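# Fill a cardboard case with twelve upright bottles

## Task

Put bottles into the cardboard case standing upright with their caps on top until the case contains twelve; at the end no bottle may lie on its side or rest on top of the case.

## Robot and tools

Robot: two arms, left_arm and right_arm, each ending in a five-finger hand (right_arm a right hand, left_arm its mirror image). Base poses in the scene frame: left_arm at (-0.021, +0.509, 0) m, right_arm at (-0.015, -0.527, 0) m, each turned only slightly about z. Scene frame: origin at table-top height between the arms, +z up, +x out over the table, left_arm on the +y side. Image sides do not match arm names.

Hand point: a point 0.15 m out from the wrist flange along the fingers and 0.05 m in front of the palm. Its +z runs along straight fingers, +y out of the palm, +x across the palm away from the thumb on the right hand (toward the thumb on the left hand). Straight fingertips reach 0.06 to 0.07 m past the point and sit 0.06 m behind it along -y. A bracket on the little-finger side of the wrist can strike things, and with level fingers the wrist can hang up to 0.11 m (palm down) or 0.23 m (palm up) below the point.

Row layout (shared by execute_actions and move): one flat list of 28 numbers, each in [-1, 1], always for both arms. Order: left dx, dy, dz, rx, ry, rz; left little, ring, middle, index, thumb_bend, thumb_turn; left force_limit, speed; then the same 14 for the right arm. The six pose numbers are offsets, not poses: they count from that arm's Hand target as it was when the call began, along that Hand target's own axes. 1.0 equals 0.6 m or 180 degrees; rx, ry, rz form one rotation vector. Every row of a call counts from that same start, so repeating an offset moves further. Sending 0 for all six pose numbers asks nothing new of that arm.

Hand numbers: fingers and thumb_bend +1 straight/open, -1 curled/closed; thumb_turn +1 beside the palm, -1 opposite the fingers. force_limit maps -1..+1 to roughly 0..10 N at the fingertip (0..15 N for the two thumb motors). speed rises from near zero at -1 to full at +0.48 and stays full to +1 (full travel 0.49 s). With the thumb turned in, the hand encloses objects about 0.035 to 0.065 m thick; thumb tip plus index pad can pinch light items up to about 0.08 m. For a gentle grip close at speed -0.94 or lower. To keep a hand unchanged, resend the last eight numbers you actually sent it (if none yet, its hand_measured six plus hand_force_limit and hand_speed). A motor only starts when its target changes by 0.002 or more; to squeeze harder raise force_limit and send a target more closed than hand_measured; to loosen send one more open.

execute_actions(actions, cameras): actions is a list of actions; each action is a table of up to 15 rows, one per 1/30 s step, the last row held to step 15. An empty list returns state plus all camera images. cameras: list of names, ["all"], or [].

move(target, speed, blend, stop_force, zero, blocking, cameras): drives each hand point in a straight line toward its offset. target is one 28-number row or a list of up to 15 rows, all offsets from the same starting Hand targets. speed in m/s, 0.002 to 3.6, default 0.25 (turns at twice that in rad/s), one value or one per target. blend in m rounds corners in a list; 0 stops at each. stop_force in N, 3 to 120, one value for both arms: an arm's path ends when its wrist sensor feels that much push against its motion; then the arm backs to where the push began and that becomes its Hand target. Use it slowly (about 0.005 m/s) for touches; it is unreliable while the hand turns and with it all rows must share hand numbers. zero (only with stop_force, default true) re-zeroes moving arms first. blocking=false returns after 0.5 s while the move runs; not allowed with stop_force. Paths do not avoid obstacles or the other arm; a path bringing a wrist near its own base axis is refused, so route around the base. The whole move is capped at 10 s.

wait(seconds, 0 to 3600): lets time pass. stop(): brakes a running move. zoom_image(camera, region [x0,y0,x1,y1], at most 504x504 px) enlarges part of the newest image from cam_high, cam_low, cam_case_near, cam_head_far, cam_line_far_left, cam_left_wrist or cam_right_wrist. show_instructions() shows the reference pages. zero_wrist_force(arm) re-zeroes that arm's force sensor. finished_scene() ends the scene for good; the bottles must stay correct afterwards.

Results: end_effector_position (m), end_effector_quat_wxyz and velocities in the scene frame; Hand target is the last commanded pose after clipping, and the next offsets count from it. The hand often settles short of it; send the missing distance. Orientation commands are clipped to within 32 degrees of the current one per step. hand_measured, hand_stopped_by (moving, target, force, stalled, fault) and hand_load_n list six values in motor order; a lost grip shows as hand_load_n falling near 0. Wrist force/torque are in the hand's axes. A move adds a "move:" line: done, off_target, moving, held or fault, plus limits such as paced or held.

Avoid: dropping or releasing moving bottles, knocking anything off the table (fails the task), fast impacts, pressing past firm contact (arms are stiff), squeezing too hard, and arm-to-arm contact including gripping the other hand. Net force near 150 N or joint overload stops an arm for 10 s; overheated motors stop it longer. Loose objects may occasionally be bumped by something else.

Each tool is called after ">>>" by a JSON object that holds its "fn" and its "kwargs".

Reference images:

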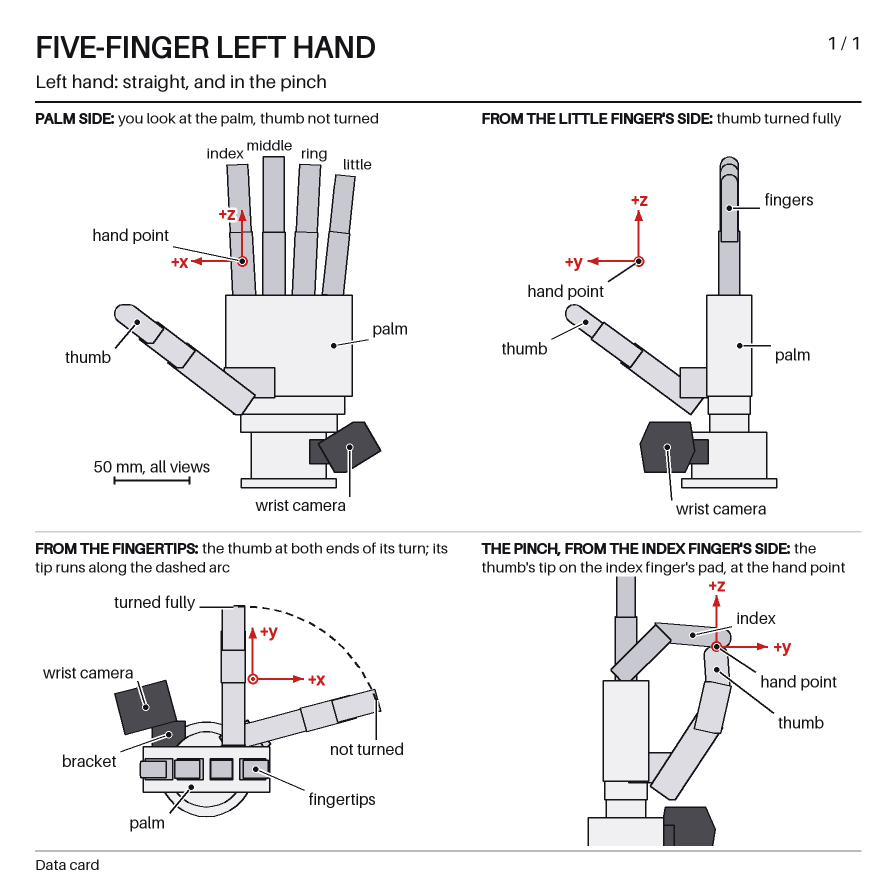

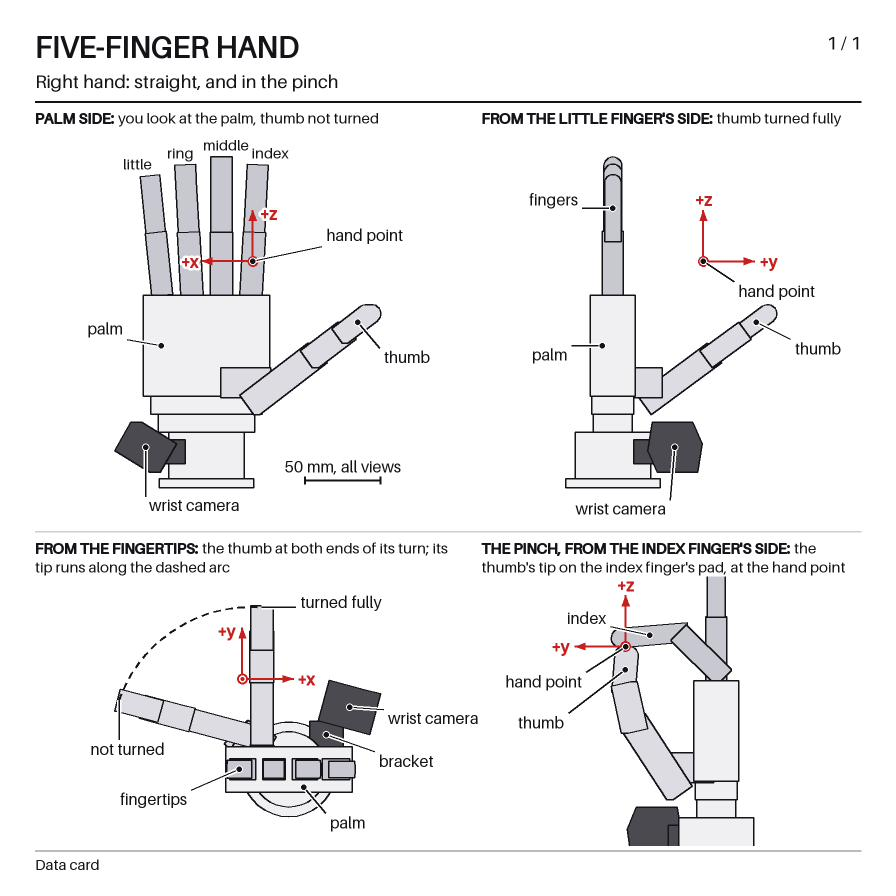

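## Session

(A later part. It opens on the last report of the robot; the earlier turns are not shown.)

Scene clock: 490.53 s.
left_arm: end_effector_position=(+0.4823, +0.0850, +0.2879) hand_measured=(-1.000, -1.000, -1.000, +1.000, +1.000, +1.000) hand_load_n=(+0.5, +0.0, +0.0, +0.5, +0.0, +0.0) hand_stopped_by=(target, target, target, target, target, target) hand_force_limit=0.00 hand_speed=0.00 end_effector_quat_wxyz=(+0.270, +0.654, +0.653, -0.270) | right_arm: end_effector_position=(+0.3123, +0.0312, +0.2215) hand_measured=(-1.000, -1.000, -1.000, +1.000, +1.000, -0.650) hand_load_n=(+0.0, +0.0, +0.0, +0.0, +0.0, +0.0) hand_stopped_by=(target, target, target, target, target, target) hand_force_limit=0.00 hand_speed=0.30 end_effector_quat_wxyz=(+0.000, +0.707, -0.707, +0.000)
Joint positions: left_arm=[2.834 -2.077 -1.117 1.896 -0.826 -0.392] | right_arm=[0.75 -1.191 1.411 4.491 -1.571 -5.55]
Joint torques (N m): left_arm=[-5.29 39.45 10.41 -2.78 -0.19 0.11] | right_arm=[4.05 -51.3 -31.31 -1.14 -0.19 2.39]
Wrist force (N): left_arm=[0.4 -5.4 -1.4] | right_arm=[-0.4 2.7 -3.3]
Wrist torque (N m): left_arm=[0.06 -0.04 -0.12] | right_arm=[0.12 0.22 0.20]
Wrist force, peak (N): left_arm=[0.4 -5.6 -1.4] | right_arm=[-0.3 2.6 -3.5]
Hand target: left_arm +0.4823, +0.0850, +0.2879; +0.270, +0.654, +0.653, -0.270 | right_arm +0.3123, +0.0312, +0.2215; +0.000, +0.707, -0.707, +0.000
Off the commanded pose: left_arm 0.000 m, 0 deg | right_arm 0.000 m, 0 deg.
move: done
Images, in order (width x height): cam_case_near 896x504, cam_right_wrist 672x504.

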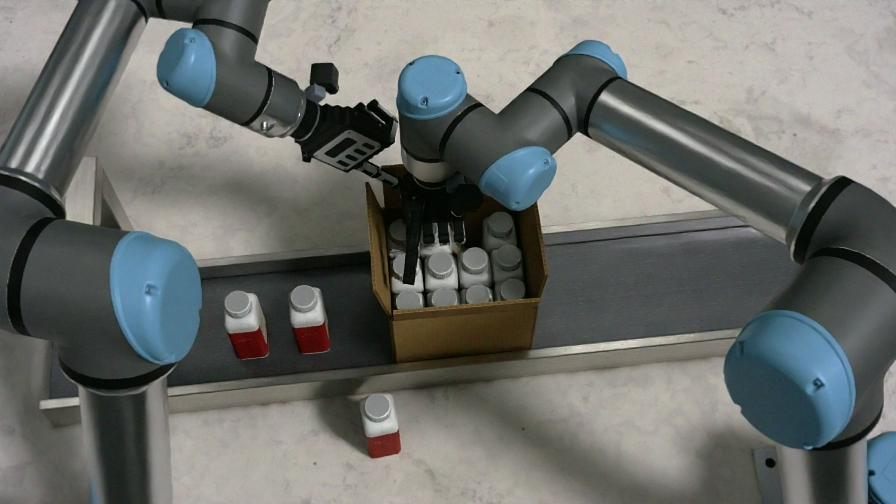

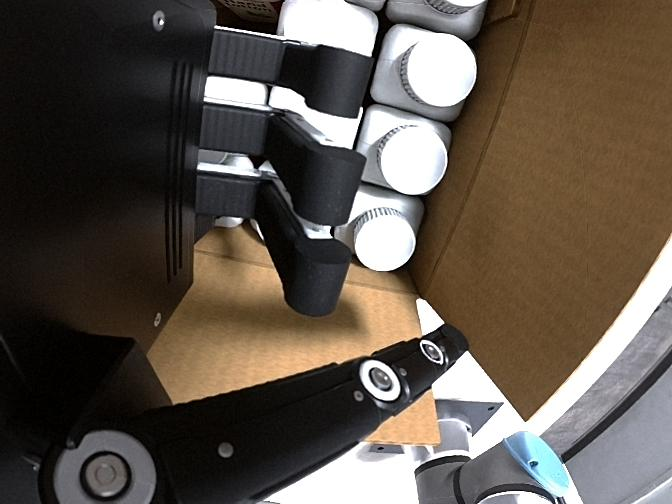

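>>> {"fn": "move", "kwargs": {"target": [0,0,0,0,0,0,-1,-1,-1,1,1,1,0,0,0.03,-0.005,0,0,0,0,-1,-1,-1,1,1,-0.65,0,0.3], "speed": 0.015, "stop_force": 5, "cameras": ["cam_right_wrist","cam_case_near"]}}

>>> {"fn": "zoom_image", "kwargs": {"camera": "cam_case_near", "region": [360, 140, 560, 370]}}

Scene clock: 493.03 s.
left_arm: end_effector_position=(+0.4823, +0.0850, +0.2879) hand_measured=(-1.000, -1.000, -1.000, +1.000, +1.000, +1.000) hand_load_n=(+0.0, +0.0, +0.0, +0.5, +0.0, +0.0) hand_stopped_by=(target, target, target, target, target, target) hand_force_limit=0.00 hand_speed=0.00 end_effector_quat_wxyz=(+0.270, +0.654, +0.653, -0.270) | right_arm: end_effector_position=(+0.3153, +0.0132, +0.2215) hand_measured=(-1.000, -1.000, -1.000, +1.000, +1.000, -0.650) hand_load_n=(+0.0, +0.0, +0.0, +0.0, +0.0, +0.0) hand_stopped_by=(target, target, target, target, target, target) hand_force_limit=0.00 hand_speed=0.30 end_effector_quat_wxyz=(+0.000, +0.707, -0.707, +0.000)
Joint positions: left_arm=[2.834 -2.077 -1.117 1.896 -0.826 -0.392] | right_arm=[0.726 -1.22 1.453 4.479 -1.571 -5.575]
Joint torques (N m): left_arm=[-4.94 39.88 10.49 -2.79 -0.18 0.08] | right_arm=[13.04 -25.01 -31.74 -1.31 1.4 2.72]
Wrist force (N): left_arm=[0.4 -5.4 -1.3] | right_arm=[-0.4 2.5 -3.1]
Wrist torque (N m): left_arm=[0.05 -0.03 -0.12] | right_arm=[0.12 0.20 0.32]
Wrist force, peak (N): left_arm=[0.5 -5.5 -1.5] | right_arm=[-1.0 2.6 -3.4]
Hand target: left_arm +0.4823, +0.0850, +0.2879; +0.270, +0.654, +0.653, -0.270 | right_arm +0.3153, +0.0132, +0.2215; +0.000, +0.707, -0.707, +0.000
Off the commanded pose: left_arm 0.000 m, 0 deg | right_arm 0.000 m, 0 deg.
move: done
Images, in order (width x height): cam_case_near 896x504, cam_right_wrist 672x504.

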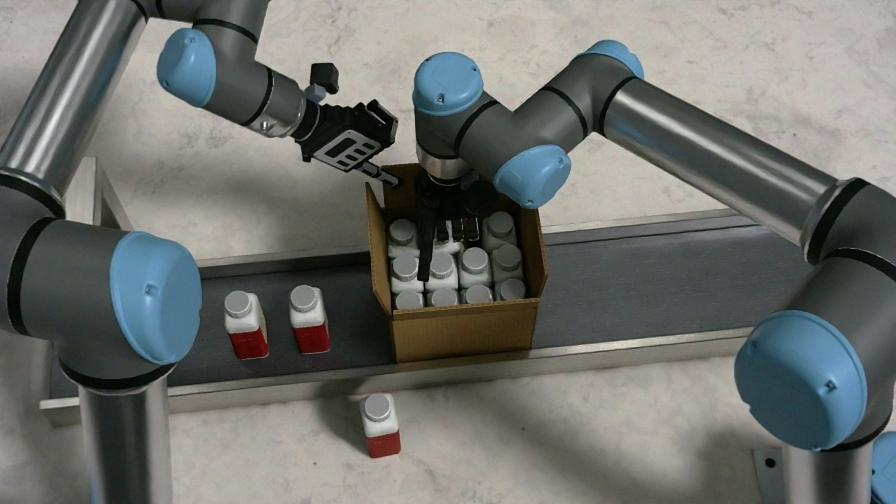

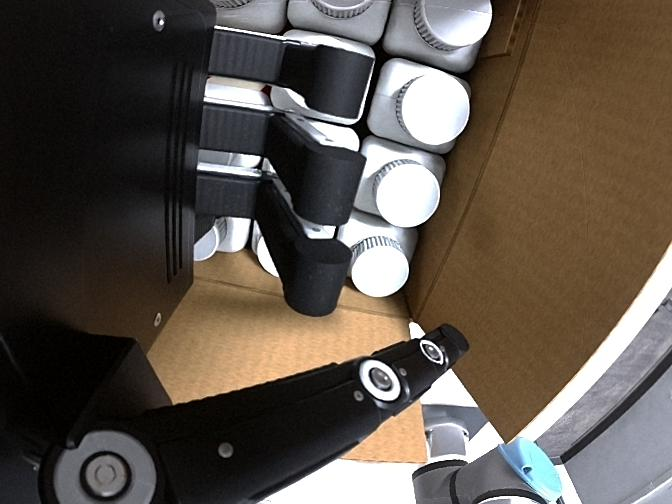

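Scaled by 2.191 from the camera's image (finer frame: 1280x720).

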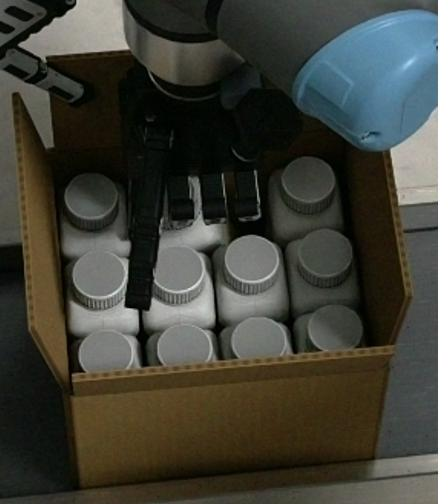

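>>> {"fn": "execute_actions", "kwargs": {"actions": [], "cameras": ["cam_case_near","cam_right_wrist"]}}

Scene clock: 493.80 s.
left_arm: end_effector_position=(+0.4823, +0.0850, +0.2879) hand_measured=(-1.000, -1.000, -1.000, +1.000, +1.000, +1.000) hand_load_n=(+0.0, +0.0, +0.0, +0.0, +0.0, +0.0) hand_stopped_by=(target, target, target, target, target, target) hand_force_limit=0.00 hand_speed=0.00 end_effector_quat_wxyz=(+0.270, +0.654, +0.653, -0.270) | right_arm: end_effector_position=(+0.3153, +0.0132, +0.2215) hand_measured=(-1.000, -1.000, -1.000, +1.000, +1.000, -0.650) hand_load_n=(+0.0, +0.0, +0.0, +0.0, +0.0, +0.0) hand_stopped_by=(target, target, target, target, target, target) hand_force_limit=0.00 hand_speed=0.30 end_effector_quat_wxyz=(+0.000, +0.707, -0.707, +0.000)
Joint positions: left_arm=[2.834 -2.077 -1.117 1.896 -0.826 -0.392] | right_arm=[0.726 -1.22 1.453 4.479 -1.571 -5.575]
Joint velocities: within noise
Joint torques (N m): left_arm=[-4.85 40.13 10.54 -2.76 -0.19 0.07] | right_arm=[12.85 -24.98 -31.72 -1.33 1.3 2.59]
Wrist force (N): left_arm=[0.7 -5.3 -1.3] | right_arm=[-0.7 2.3 -2.9]
Wrist torque (N m): left_arm=[0.07 -0.08 -0.10] | right_arm=[0.07 0.24 0.29]
Wrist force, peak (N): left_arm=[0.4 -5.6 -1.3] | right_arm=[-0.6 2.5 -3.4]
Hand target: left_arm +0.4823, +0.0850, +0.2879; +0.270, +0.654, +0.653, -0.270 | right_arm +0.3153, +0.0132, +0.2215; +0.000, +0.707, -0.707, +0.000
Off the commanded pose: left_arm 0.000 m, 0 deg | right_arm 0.000 m, 0 deg.
Images, in order (width x height): cam_case_near 896x504, cam_right_wrist 672x504.

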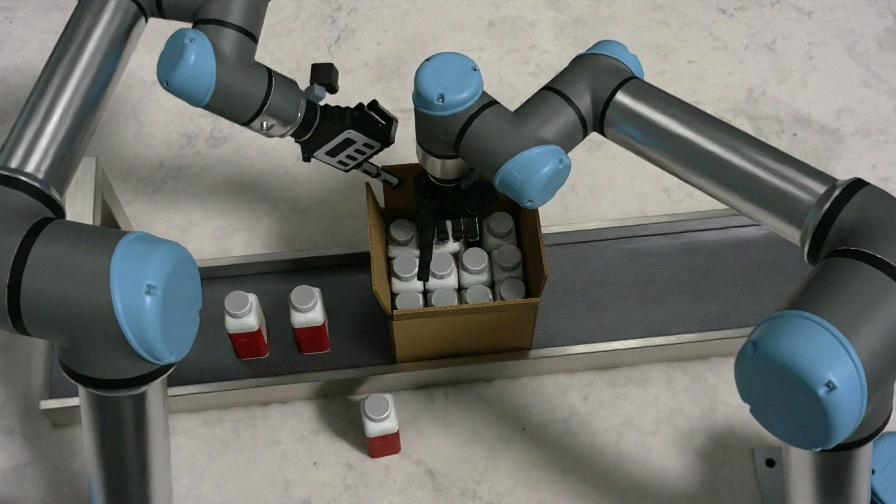

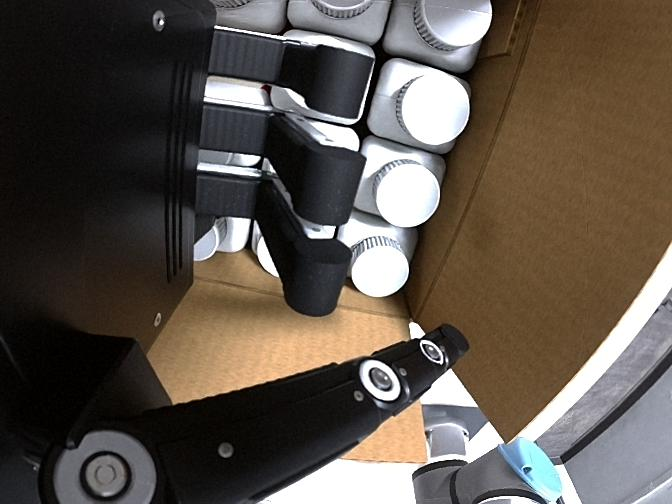

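>>> {"fn": "zoom_image", "kwargs": {"camera": "cam_case_near", "region": [360, 150, 560, 310]}}

>>> {"fn": "zoom_image", "kwargs": {"camera": "cam_right_wrist", "region": [190, 0, 500, 320]}}

Scaled by 2.520 from the camera's image (finer frame: 1280x720).

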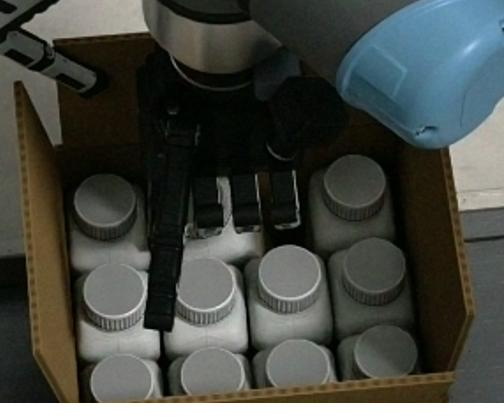

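Scaled by 1.575 from the camera's image (finer frame: 960x720).

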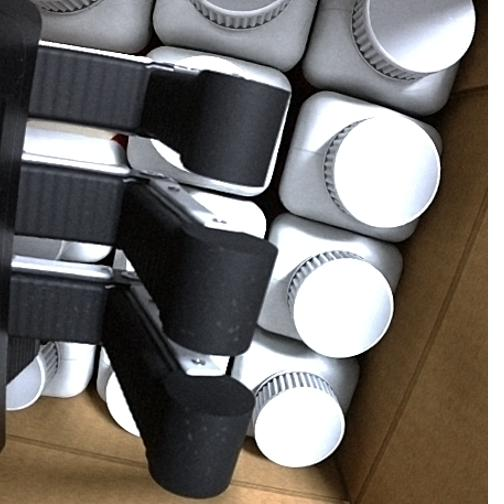

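>>> {"fn": "move", "kwargs": {"target": [[0,0,0,0,0,0,-1,-1,-1,1,1,1,0,0,-0.004,0,0,0,0,0,-1,-1,-1,1,1,-0.65,0,0.3],[0,0,0,0,0,0,-1,-1,-1,1,1,1,0,0,-0.004,0,-0.08,0,0,0,-1,-1,-1,1,1,-0.65,0,0.3]], "speed": 0.04, "cameras": ["cam_right_wrist"]}}

>>> {"fn": "move", "kwargs": {"target": [[0,0,0,0,0,0,-1,-1,-1,1,1,1,0,0,0,0,-0.284,0,0,0,-1,-1,-1,1,1,-0.65,0,0.3],[0,0,0,0,0,0,-1,-1,-1,1,1,1,0,0,0.4,0,-0.284,0,0,0,-1,-1,-1,1,1,-0.65,0,0.3]], "speed": 0.25, "blend": [0.04,0], "cameras": ["cam_case_near","cam_head_far"]}}

>>> {"fn": "zoom_image", "kwargs": {"camera": "cam_case_near", "region": [360, 150, 560, 310]}}

Scene clock: 495.97 s.
left_arm: end_effector_position=(+0.4823, +0.0850, +0.2879) hand_measured=(-1.000, -1.000, -1.000, +1.000, +1.000, +1.000) hand_load_n=(+0.0, +0.0, +0.0, +0.0, +0.0, +0.0) hand_stopped_by=(target, target, target, target, target, target) hand_force_limit=0.00 hand_speed=0.00 end_effector_quat_wxyz=(+0.270, +0.654, +0.653, -0.270) | right_arm: end_effector_position=(+0.3153, +0.0156, +0.2697) hand_measured=(-1.000, -1.000, -1.000, +1.000, +1.000, -0.650) hand_load_n=(+0.0, +0.0, +0.0, +0.0, +0.0, +0.0) hand_stopped_by=(target, target, target, target, target, target) hand_force_limit=0.00 hand_speed=0.30 end_effector_quat_wxyz=(-0.001, +0.707, -0.707, +0.000) end_effector_velocity=(+0.000, +0.000, -0.001) end_effector_angular_velocity=(+0.001, -0.001, -0.001)
Joint positions: left_arm=[2.834 -2.077 -1.117 1.896 -0.826 -0.392] | right_arm=[0.729 -1.236 1.349 4.598 -1.571 -5.572]
Joint velocities: left_arm=[within noise] | right_arm=[-0.001 0 0.004 -0.005 0 0.001]
Joint torques (N m): left_arm=[-5.43 40.14 10.99 -2.72 -0.25 0.07] | right_arm=[-15 -31.53 -15.47 -3.76 0.92 -2.33]
Wrist force (N): left_arm=[0.3 -5.0 -1.6] | right_arm=[-0.2 2.4 -3.4]
Wrist torque (N m): left_arm=[0.12 -0.03 -0.13] | right_arm=[0.12 0.17 0.22]
Wrist force, peak (N): left_arm=[0.5 -5.6 -1.4] | right_arm=[-0.7 2.1 -3.8]
Hand target: left_arm +0.4823, +0.0850, +0.2879; +0.270, +0.654, +0.653, -0.270 | right_arm +0.3153, +0.0156, +0.2695; +0.000, +0.707, -0.707, +0.000
Off the commanded pose: left_arm 0.000 m, 0 deg | right_arm 0.000 m, 0 deg.
move: done

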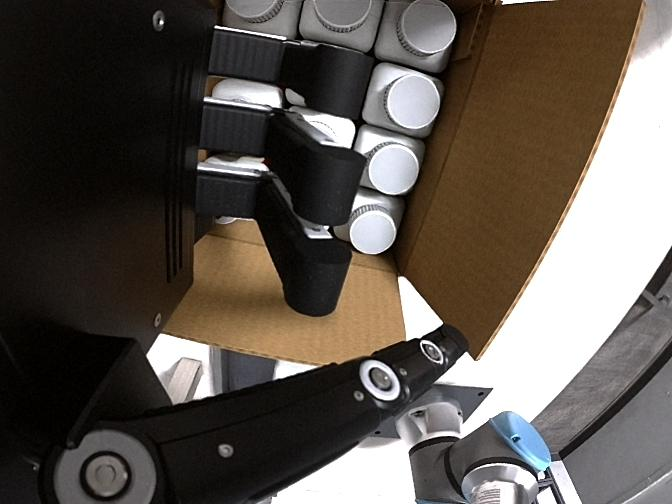

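Scene clock: 498.13 s.
left_arm: end_effector_position=(+0.4823, +0.0850, +0.2879) hand_measured=(-1.000, -1.000, -1.000, +1.000, +1.000, +1.000) hand_load_n=(+0.0, +0.0, +0.0, +0.0, +0.0, +0.0) hand_stopped_by=(target, target, target, target, target, target) hand_force_limit=0.00 hand_speed=0.00 end_effector_quat_wxyz=(+0.270, +0.654, +0.653, -0.270) | right_arm: end_effector_position=(+0.3149, -0.2244, +0.4397) hand_measured=(-1.000, -1.000, -1.000, +1.000, +1.000, -0.650) hand_load_n=(+0.0, +0.0, +0.0, +0.0, +0.0, +0.0) hand_stopped_by=(target, target, target, target, target, target) hand_force_limit=0.00 hand_speed=0.30 end_effector_quat_wxyz=(+0.000, +0.707, -0.708, +0.000)
Joint positions: left_arm=[2.834 -2.077 -1.117 1.896 -0.826 -0.392] | right_arm=[0.342 -1.623 1.358 4.977 -1.57 -5.959]
Joint torques (N m): left_arm=[-4.94 40.46 11.04 -2.79 -0.17 0.03] | right_arm=[-12.6 -30.94 -15.98 -3.8 -1.18 -2.03]
Wrist force (N): left_arm=[0.4 -5.5 -1.4] | right_arm=[-0.5 2.4 -3.3]
Wrist torque (N m): left_arm=[0.05 -0.05 -0.12] | right_arm=[0.11 0.23 0.18]
Wrist force, peak (N): left_arm=[0.7 -5.6 -1.3] | right_arm=[-1.5 2.6 -4.2]
Hand target: left_arm +0.4823, +0.0850, +0.2879; +0.270, +0.654, +0.653, -0.270 | right_arm +0.3149, -0.2245, +0.4397; +0.000, +0.707, -0.707, +0.000
Off the commanded pose: left_arm 0.000 m, 0 deg | right_arm 0.000 m, 0 deg.
move: done

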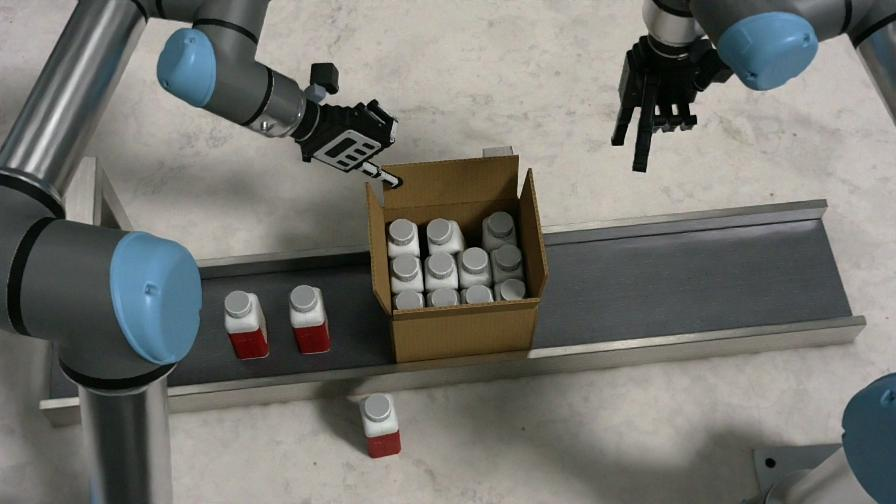

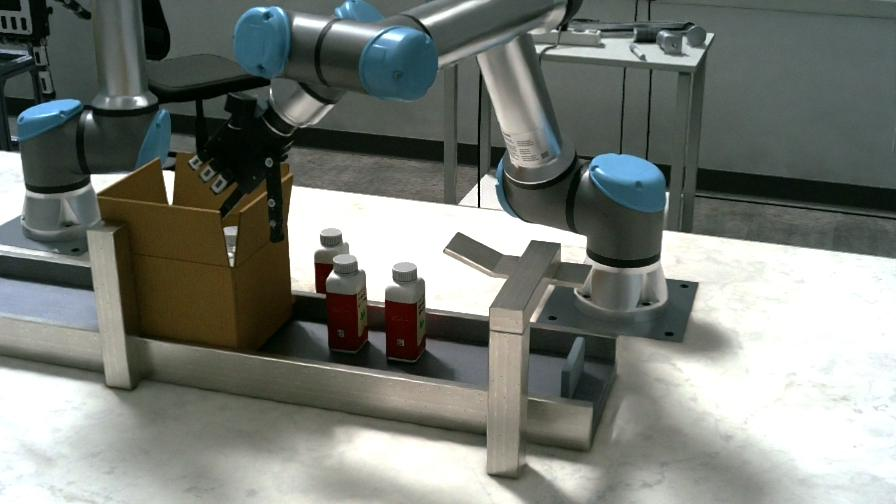

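Scaled by 2.520 from the camera's image (finer frame: 1280x720).

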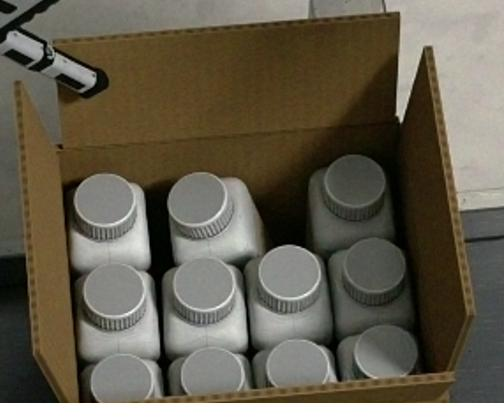

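>>> {"fn": "move", "kwargs": {"target": [[0,0,0,0,0,0,-1,-1,-1,1,1,1,0,0,0,0,0,0,0,0.5,1,1,1,1,0.5,-0.65,0,0.3],[0,0,0,0,0,0,-1,-1,-1,1,1,1,0,0,0,0,0,0,0,1.0,1,1,1,1,0.5,-0.65,0,0.3]], "speed": 0.8, "cameras": []}}

Scene clock: 502.20 s.
left_arm: end_effector_position=(+0.4823, +0.0850, +0.2879) hand_measured=(-1.000, -1.000, -1.000, +1.000, +1.000, +1.000) hand_load_n=(+0.0, +0.0, +0.0, +0.0, +0.0, +0.0) hand_stopped_by=(target, target, target, target, target, target) hand_force_limit=0.00 hand_speed=0.00 end_effector_quat_wxyz=(+0.270, +0.654, +0.653, -0.270) | right_arm: end_effector_position=(+0.3149, -0.2245, +0.4397) hand_measured=(+1.000, +1.000, +1.000, +1.000, +0.500, -0.650) hand_load_n=(+0.0, +0.0, +0.0, +0.0, +0.0, +0.0) hand_stopped_by=(target, target, target, target, target, target) hand_force_limit=0.00 hand_speed=0.30 end_effector_quat_wxyz=(+0.000, +0.707, +0.707, +0.000) end_effector_velocity=(+0.000, +0.000, +0.000) end_effector_angular_velocity=(+0.001, +0.000, -0.006)
Joint positions: left_arm=[2.834 -2.077 -1.117 1.896 -0.826 -0.392] | right_arm=[0.592 -1.735 1.457 4.99 -1.571 -2.567]
Joint velocities: left_arm=[within noise] | right_arm=[-0.001 0 0 0 0.001 0.005]
Joint torques (N m): left_arm=[-5.26 40.84 10.79 -2.86 -0.22 -0.03] | right_arm=[-14.59 -25.9 -15.16 -1.21 1.42 2.96]
Wrist force (N): left_arm=[0.3 -5.3 -1.4] | right_arm=[-0.4 2.3 -3.3]
Wrist torque (N m): left_arm=[0.08 -0.02 -0.13] | right_arm=[0.07 0.22 0.18]
Wrist force, peak (N): left_arm=[0.6 -5.7 -1.3] | right_arm=[-0.6 2.5 -3.7]
Hand target: left_arm +0.4823, +0.0850, +0.2879; +0.270, +0.654, +0.653, -0.270 | right_arm +0.3149, -0.2245, +0.4397; +0.000, +0.707, +0.707, +0.000
Off the commanded pose: left_arm 0.000 m, 0 deg | right_arm 0.000 m, 0 deg.
move: done

>>> {"fn": "move", "kwargs": {"target": [[0,0,0,0,0,0,-1,-1,-1,1,1,1,0,0,0.349,0.05,0,0,0,0,1,1,1,1,0.5,-0.65,0,0.3],[0,0,0,0,0,0,-1,-1,-1,1,1,1,0,0,0.349,0.05,0.161,0,0,0,1,1,1,1,0.5,-0.65,0,0.3]], "speed": [0.3,0.15], "blend": [0.03,0], "cameras": ["cam_right_wrist","cam_case_near"]}}

>>> {"fn": "zoom_image", "kwargs": {"camera": "cam_right_wrist", "region": [190, 0, 500, 320]}}

Scene clock: 504.23 s.
left_arm: end_effector_position=(+0.4823, +0.0850, +0.2879) hand_measured=(-1.000, -1.000, -1.000, +1.000, +1.000, +1.000) hand_load_n=(+0.0, +0.5, +0.0, +0.0, +0.0, +0.0) hand_stopped_by=(target, target, target, target, target, target) hand_force_limit=0.00 hand_speed=0.00 end_effector_quat_wxyz=(+0.270, +0.654, +0.653, -0.270) | right_arm: end_effector_position=(+0.3452, -0.0151, +0.3435) hand_measured=(+1.000, +1.000, +1.000, +1.000, +0.500, -0.650) hand_load_n=(+0.0, +0.0, +0.0, +0.0, +0.0, +0.0) hand_stopped_by=(target, target, target, target, target, target) hand_force_limit=0.00 hand_speed=0.30 end_effector_quat_wxyz=(+0.000, +0.707, +0.707, +0.000) end_effector_velocity=(+0.000, +0.000, +0.000) end_effector_angular_velocity=(+0.001, -0.002, -0.001)
Joint positions: left_arm=[2.834 -2.077 -1.117 1.896 -0.826 -0.392] | right_arm=[0.867 -1.3 1.245 4.766 -1.571 -2.292]
Joint velocities: left_arm=[within noise] | right_arm=[0 -0.001 0.003 -0.005 -0.001 0.001]
Joint torques (N m): left_arm=[-4.96 40.44 11.09 -2.85 -0.13 -0.06] | right_arm=[-13.52 -29.05 -15.54 -4.05 0.72 -1.81]
Wrist force (N): left_arm=[0.5 -5.4 -1.3] | right_arm=[-0.7 2.6 -3.7]
Wrist torque (N m): left_arm=[0.05 -0.06 -0.11] | right_arm=[0.14 0.26 0.29]
Wrist force, peak (N): left_arm=[0.3 -5.5 -1.4] | right_arm=[0.0 2.8 -4.3]
Hand target: left_arm +0.4823, +0.0850, +0.2879; +0.270, +0.654, +0.653, -0.270 | right_arm +0.3452, -0.0151, +0.3433; +0.000, +0.707, +0.707, +0.000
Off the commanded pose: left_arm 0.000 m, 0 deg | right_arm 0.000 m, 0 deg.
move: done
Images, in order (width x height): cam_case_near 896x504, cam_right_wrist 672x504.

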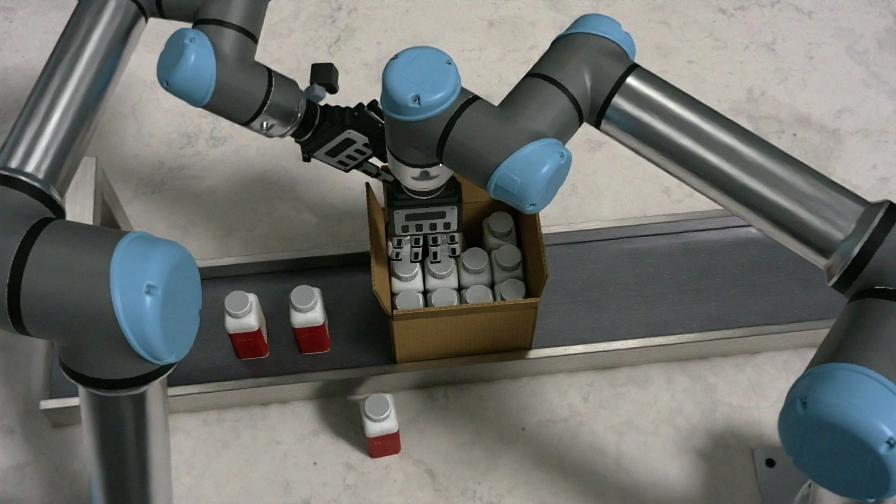

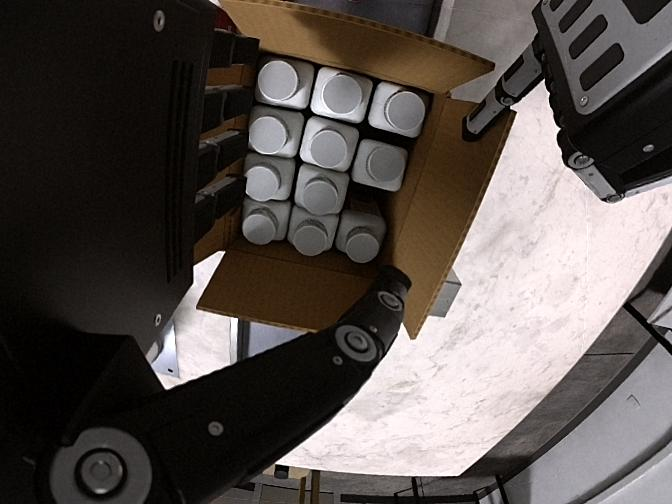

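Scaled by 1.575 from the camera's image (finer frame: 960x720).

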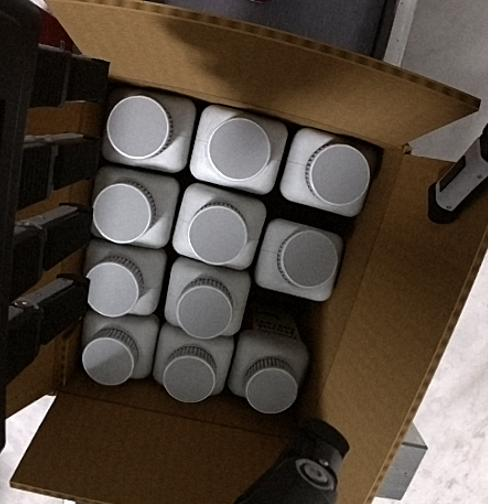

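>>> {"fn": "move", "kwargs": {"target": [[0,0,0,0,0,0,-1,-1,-1,1,1,1,0,0,0,0,-0.161,0,0,0,-1,-1,-1,1,1,-0.65,0,0.3],[0,0,0,0,0,0,-1,-1,-1,1,1,1,0,0,-0.1415,-0.05,-0.161,0,0,-0.5,-1,-1,-1,1,1,-0.65,0,0.3],[0,0,0,0,0,0,-1,-1,-1,1,1,1,0,0,-0.1415,-0.05,-0.161,0,0,-1.0,-1,-1,-1,1,1,-0.65,0,0.3]], "speed": [0.25,0.6,0.6], "blend": [0.02,0.02,0], "cameras": []}}

Scene clock: 509.23 s.
left_arm: end_effector_position=(+0.4823, +0.0850, +0.2879) hand_measured=(-1.000, -1.000, -1.000, +1.000, +1.000, +1.000) hand_load_n=(+0.0, +0.0, +0.0, +0.0, +0.0, +0.0) hand_stopped_by=(target, target, target, target, target, target) hand_force_limit=0.00 hand_speed=0.00 end_effector_quat_wxyz=(+0.270, +0.654, +0.653, -0.270) | right_arm: end_effector_position=(+0.3150, -0.0999, +0.4398) hand_measured=(-1.000, -1.000, -1.000, +1.000, +1.000, -0.650) hand_load_n=(+0.0, +0.0, +0.0, +0.0, +0.0, +0.0) hand_stopped_by=(target, target, target, target, target, target) hand_force_limit=0.00 hand_speed=0.30 end_effector_quat_wxyz=(+0.000, +0.707, -0.708, +0.000) end_effector_velocity=(+0.000, -0.001, +0.000) end_effector_angular_velocity=(-0.001, +0.000, +0.006)
Joint positions: left_arm=[2.834 -2.077 -1.117 1.896 -0.826 -0.392] | right_arm=[0.569 -1.424 1.148 4.987 -1.57 -5.732]
Joint velocities: left_arm=[within noise] | right_arm=[-0.001 0 0 0 -0.001 -0.006]
Joint torques (N m): left_arm=[-4.73 40.42 11.24 -2.97 -0.26 -0.12] | right_arm=[-15.83 -40.76 -15.58 -3.8 -0.54 -2.03]
Wrist force (N): left_arm=[0.4 -5.5 -1.5] | right_arm=[-0.5 2.4 -3.3]
Wrist torque (N m): left_arm=[0.05 -0.05 -0.11] | right_arm=[0.12 0.22 0.19]
Wrist force, peak (N): left_arm=[0.6 -5.6 -1.4] | right_arm=[-0.4 2.6 -5.1]
Hand target: left_arm +0.4823, +0.0850, +0.2879; +0.270, +0.654, +0.653, -0.270 | right_arm +0.3151, -0.1000, +0.4398; +0.000, +0.707, -0.707, +0.000
Off the commanded pose: left_arm 0.000 m, 0 deg | right_arm 0.000 m, 0 deg.
move: done

>>> {"fn": "move", "kwargs": {"target": [[0,0,0,0,0,0,-1,-1,-1,1,1,1,0,0,-0.2067,0.0033,0,0,0,0,-1,-1,-1,1,1,-0.65,0,0.3],[0,0,0,0,0,0,-1,-1,-1,1,1,1,0,0,-0.2067,0.0033,0.264,0,0,0,-1,-1,-1,1,1,-0.65,0,0.3]], "speed": [0.25,0.25], "blend": [0.02,0], "cameras": []}}

>>> {"fn": "move", "kwargs": {"target": [0,0,0,0,0,0,-1,-1,-1,1,1,1,0,0,0,0,0.1,0,0,0,-1,-1,-1,1,1,-0.65,0,0.3], "speed": 0.05, "stop_force": 4, "cameras": ["cam_right_wrist"]}}

Scene clock: 511.17 s.
left_arm: end_effector_position=(+0.4823, +0.0850, +0.2879) hand_measured=(-1.000, -1.000, -1.000, +1.000, +1.000, +1.000) hand_load_n=(+0.0, +0.0, +0.0, +0.5, +0.0, +0.0) hand_stopped_by=(target, target, target, target, target, target) hand_force_limit=0.00 hand_speed=0.00 end_effector_quat_wxyz=(+0.270, +0.654, +0.653, -0.270) | right_arm: end_effector_position=(+0.3133, +0.0241, +0.2815) hand_measured=(-1.000, -1.000, -1.000, +1.000, +1.000, -0.650) hand_load_n=(+0.0, +0.5, +0.5, +0.0, +0.0, +0.0) hand_stopped_by=(target, target, target, target, target, target) hand_force_limit=0.00 hand_speed=0.30 end_effector_quat_wxyz=(+0.000, +0.707, -0.707, +0.000) end_effector_velocity=(+0.000, +0.000, -0.001) end_effector_angular_velocity=(+0.001, -0.001, +0.001)
Joint positions: left_arm=[2.834 -2.077 -1.117 1.896 -0.826 -0.392] | right_arm=[0.741 -1.224 1.303 4.633 -1.571 -5.56]
Joint velocities: left_arm=[within noise] | right_arm=[0.001 0 0.003 -0.005 0 0]
Joint torques (N m): left_arm=[-5.13 40.32 10.92 -3.03 -0.3 -0.08] | right_arm=[-12.82 -49.87 -14.08 -3.91 0.06 2.74]
Wrist force (N): left_arm=[0.6 -5.3 -1.3] | right_arm=[-0.7 2.5 -3.4]
Wrist torque (N m): left_arm=[0.08 -0.07 -0.11] | right_arm=[0.14 0.25 0.30]
Wrist force, peak (N): left_arm=[0.5 -5.6 -1.5] | right_arm=[-2.2 2.5 -5.0]
Hand target: left_arm +0.4823, +0.0850, +0.2879; +0.270, +0.654, +0.653, -0.270 | right_arm +0.3133, +0.0241, +0.2815; +0.000, +0.707, -0.707, +0.000
Off the commanded pose: left_arm 0.000 m, 0 deg | right_arm 0.000 m, 0 deg.
move: done

Scene clock: 513.50 s.
left_arm: end_effector_position=(+0.4823, +0.0850, +0.2879) hand_measured=(-1.000, -1.000, -1.000, +1.000, +1.000, +1.000) hand_load_n=(+0.0, +0.0, +0.0, +0.0, +0.0, +0.0) hand_stopped_by=(target, target, target, target, target, target) hand_force_limit=0.00 hand_speed=0.00 end_effector_quat_wxyz=(+0.270, +0.654, +0.653, -0.270) | right_arm: end_effector_position=(+0.3133, +0.0241, +0.2215) hand_measured=(-1.000, -1.000, -1.000, +1.000, +1.000, -0.650) hand_load_n=(+0.0, +0.0, +0.0, +0.0, +0.0, +0.0) hand_stopped_by=(target, target, target, target, target, target) hand_force_limit=0.00 hand_speed=0.30 end_effector_quat_wxyz=(+0.000, +0.707, -0.707, +0.000)
Joint positions: left_arm=[2.834 -2.077 -1.117 1.896 -0.826 -0.392] | right_arm=[0.741 -1.203 1.428 4.486 -1.571 -5.56]
Joint torques (N m): left_arm=[-5.64 40.94 10.87 -2.98 -0.28 -0.15] | right_arm=[10.36 -51.83 -31.22 -3.61 1.21 2.46]
Wrist force (N): left_arm=[0.4 -5.3 -1.3] | right_arm=[-0.5 2.4 -3.1]
Wrist torque (N m): left_arm=[0.06 -0.05 -0.12] | right_arm=[0.10 0.21 0.31]
Wrist force, peak (N): left_arm=[0.4 -5.6 -1.4] | right_arm=[-0.4 2.7 -4.1]
Hand target: left_arm +0.4823, +0.0850, +0.2879; +0.270, +0.654, +0.653, -0.270 | right_arm +0.3133, +0.0241, +0.2215; +0.000, +0.707, -0.707, +0.000
Off the commanded pose: left_arm 0.000 m, 0 deg | right_arm 0.000 m, 0 deg.
move: done

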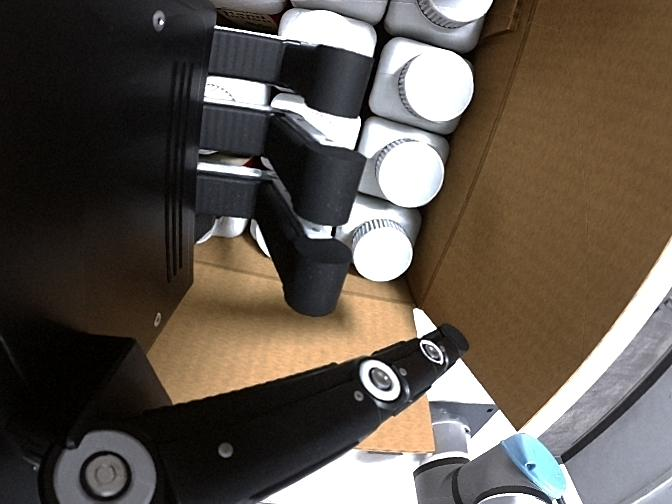

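>>> {"fn": "move", "kwargs": {"target": [[0,0,0,0,0,0,-1,-1,-1,1,1,1,0,0,0,-0.0133,0,0,0,0,-1,-1,-1,1,1,-0.65,0,0.3],[0,0,0,0,0,0,-1,-1,-1,1,1,1,0,0,0.0367,-0.0133,0,0,0,0,-1,-1,-1,1,1,-0.65,0,0.3]], "speed": 0.03, "stop_force": 6, "cameras": ["cam_right_wrist","cam_case_near"]}}

>>> {"fn": "zoom_image", "kwargs": {"camera": "cam_case_near", "region": [360, 150, 560, 310]}}

Scene clock: 515.07 s.
left_arm: end_effector_position=(+0.4823, +0.0850, +0.2879) hand_measured=(-1.000, -1.000, -1.000, +1.000, +1.000, +1.000) hand_load_n=(+0.0, +0.5, +0.0, +0.0, +0.0, +0.5) hand_stopped_by=(target, target, target, target, target, target) hand_force_limit=0.00 hand_speed=0.00 end_effector_quat_wxyz=(+0.270, +0.654, +0.653, -0.270) | right_arm: end_effector_position=(+0.3190, +0.0242, +0.2216) hand_measured=(-1.000, -1.000, -1.000, +1.000, +1.000, -0.650) hand_load_n=(+0.0, +0.0, +0.0, -3.0, +0.0, +0.0) hand_stopped_by=(target, target, target, target, target, target) hand_force_limit=0.00 hand_speed=0.30 end_effector_quat_wxyz=(+0.000, +0.707, -0.707, +0.000)
Joint positions: left_arm=[2.834 -2.077 -1.117 1.896 -0.826 -0.392] | right_arm=[0.735 -1.194 1.416 4.49 -1.571 -5.566]
Joint torques (N m): left_arm=[-5.49 40.82 11.41 -3.04 -0.21 -0.1] | right_arm=[12.56 -44.16 -32.67 -4 -0.31 -0.33]
Wrist force (N): left_arm=[0.6 -5.4 -1.2] | right_arm=[4.8 6.5 -3.0]
Wrist torque (N m): left_arm=[0.03 -0.06 -0.10] | right_arm=[0.12 0.07 0.52]
Wrist force, peak (N): left_arm=[0.5 -5.6 -1.4] | right_arm=[5.4 10.1 -4.3]
Hand target: left_arm +0.4823, +0.0850, +0.2879; +0.270, +0.654, +0.653, -0.270 | right_arm +0.3190, +0.0242, +0.2216; +0.000, +0.707, -0.707, +0.000 (not the last commanded pose)
Off the commanded pose: left_arm 0.000 m, 0 deg | right_arm 0.022 m, 0 deg.
move: contact (right_arm); path passed 0 of 2 targets
Images, in order (width x height): cam_case_near 896x504, cam_right_wrist 672x504.

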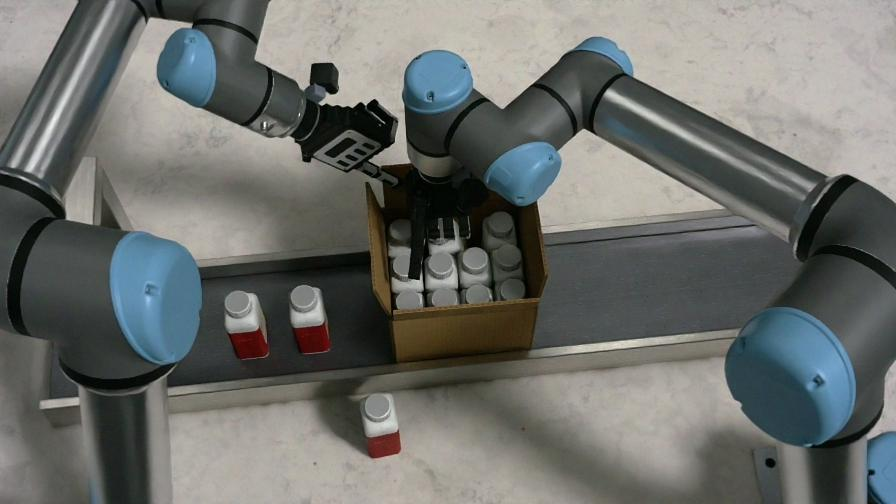

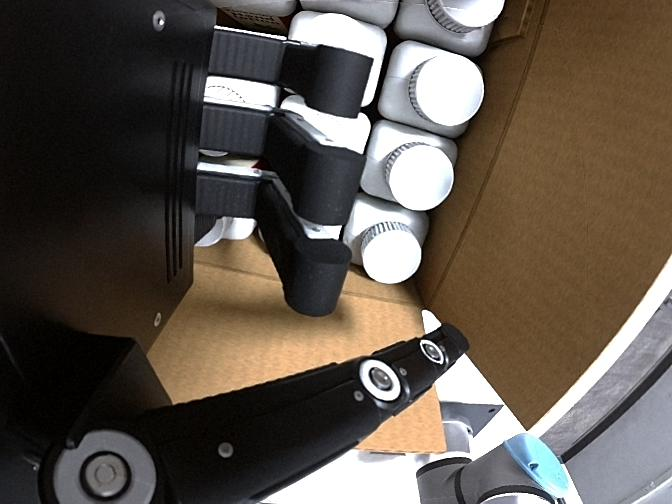

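Scaled by 2.520 from the camera's image (finer frame: 1280x720).

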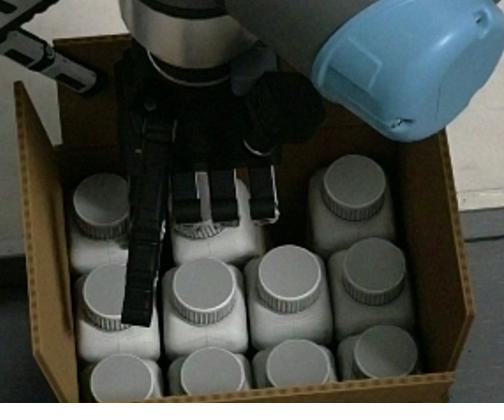

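>>> {"fn": "move", "kwargs": {"target": [0,0,0,0,0,0,-1,-1,-1,1,1,1,0,0,0.0067,0.0083,0,0,0,0,-1,-1,-1,1,1,-0.65,0,0.3], "speed": 0.03, "cameras": []}}

>>> {"fn": "move", "kwargs": {"target": [0,0,0,0,0,0,-1,-1,-1,1,1,1,0,0,0.0267,0,0,0,0,0,-1,-1,-1,1,1,-0.65,0,0.3], "speed": 0.02, "stop_force": 8, "cameras": ["cam_right_wrist","cam_case_near"]}}

>>> {"fn": "zoom_image", "kwargs": {"camera": "cam_case_near", "region": [360, 150, 560, 310]}}

Scene clock: 515.77 s.
left_arm: end_effector_position=(+0.4823, +0.0850, +0.2879) hand_measured=(-1.000, -1.000, -1.000, +1.000, +1.000, +1.000) hand_load_n=(+0.0, +0.0, +0.0, +0.5, +0.0, +0.0) hand_stopped_by=(target, target, target, target, target, target) hand_force_limit=0.00 hand_speed=0.00 end_effector_quat_wxyz=(+0.270, +0.654, +0.653, -0.270) | right_arm: end_effector_position=(+0.3140, +0.0201, +0.2217) hand_measured=(-1.000, -1.000, -1.000, +1.000, +1.000, -0.650) hand_load_n=(+0.0, +0.0, +0.0, +0.0, +0.0, +0.5) hand_stopped_by=(target, target, target, target, target, target) hand_force_limit=0.00 hand_speed=0.30 end_effector_quat_wxyz=(-0.001, +0.707, -0.707, +0.000)
Joint positions: left_arm=[2.834 -2.077 -1.117 1.896 -0.826 -0.392] | right_arm=[0.735 -1.209 1.437 4.484 -1.571 -5.565]
Joint torques (N m): left_arm=[-5.27 40.63 11.37 -3.1 -0.27 -0.18] | right_arm=[9.28 -25.15 -32.16 -1.05 -1.09 2.71]
Wrist force (N): left_arm=[0.5 -5.5 -1.3] | right_arm=[-0.7 2.2 -3.2]
Wrist torque (N m): left_arm=[0.04 -0.06 -0.11] | right_arm=[0.07 0.25 0.18]
Wrist force, peak (N): left_arm=[0.6 -5.5 -1.3] | right_arm=[4.9 6.8 -3.0]
Hand target: left_arm +0.4823, +0.0850, +0.2879; +0.270, +0.654, +0.653, -0.270 | right_arm +0.3141, +0.0201, +0.2216; +0.000, +0.707, -0.707, +0.000
Off the commanded pose: left_arm 0.000 m, 0 deg | right_arm 0.000 m, 0 deg.
move: done

Scene clock: 517.70 s.
left_arm: end_effector_position=(+0.4823, +0.0850, +0.2879) hand_measured=(-1.000, -1.000, -1.000, +1.000, +1.000, +1.000) hand_load_n=(+0.0, +0.0, +0.0, +0.0, +0.0, +0.0) hand_stopped_by=(target, target, target, target, target, target) hand_force_limit=0.00 hand_speed=0.00 end_effector_quat_wxyz=(+0.270, +0.654, +0.653, -0.270) | right_arm: end_effector_position=(+0.3140, +0.0041, +0.2216) hand_measured=(-1.000, -1.000, -1.000, +1.000, +1.000, -0.650) hand_load_n=(+0.0, +0.0, +0.0, +0.0, +0.0, +0.0) hand_stopped_by=(target, target, target, target, target, target) hand_force_limit=0.00 hand_speed=0.30 end_effector_quat_wxyz=(+0.000, +0.707, -0.707, +0.000)
Joint positions: left_arm=[2.834 -2.077 -1.117 1.896 -0.826 -0.392] | right_arm=[0.716 -1.239 1.478 4.472 -1.571 -5.585]
Joint torques (N m): left_arm=[-4.71 41.17 11.77 -3.01 -0.21 -0.22] | right_arm=[12.44 -23.77 -30.13 -0.95 1.24 2.75]
Wrist force (N): left_arm=[0.4 -5.4 -1.3] | right_arm=[-1.1 2.5 -3.2]
Wrist torque (N m): left_arm=[0.06 -0.05 -0.11] | right_arm=[0.07 0.29 0.26]
Wrist force, peak (N): left_arm=[0.6 -5.6 -1.6] | right_arm=[-1.2 2.9 -3.3]
Hand target: left_arm +0.4823, +0.0850, +0.2879; +0.270, +0.654, +0.653, -0.270 | right_arm +0.3140, +0.0041, +0.2216; +0.000, +0.707, -0.707, +0.000
Off the commanded pose: left_arm 0.000 m, 0 deg | right_arm 0.000 m, 0 deg.
move: done
Images, in order (width x height): cam_case_near 896x504, cam_right_wrist 672x504.

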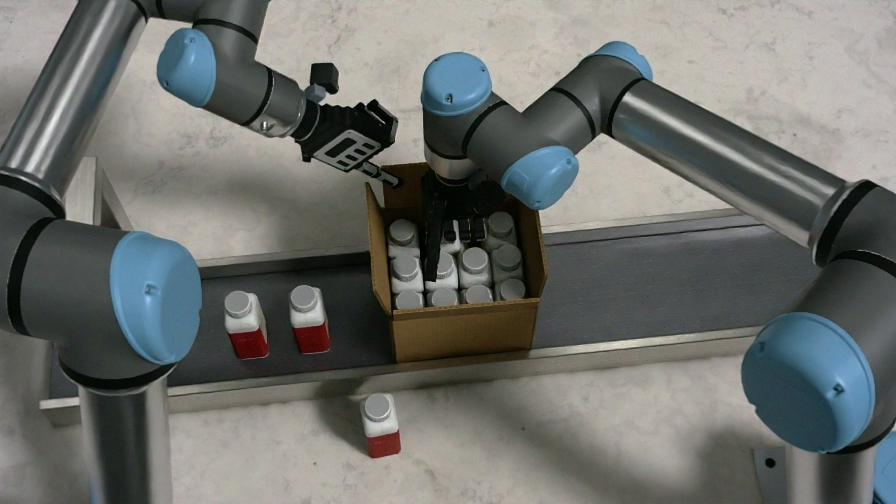

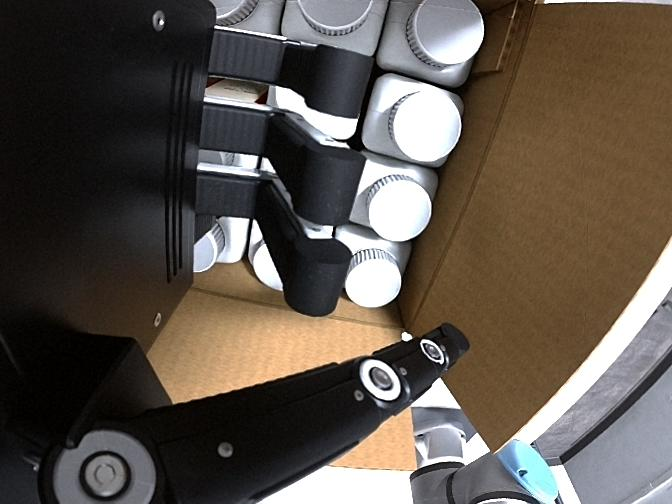

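Scaled by 2.520 from the camera's image (finer frame: 1280x720).

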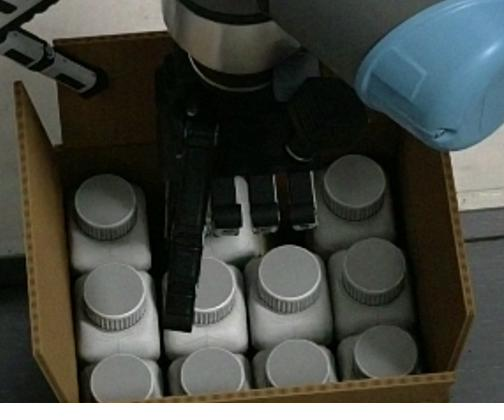

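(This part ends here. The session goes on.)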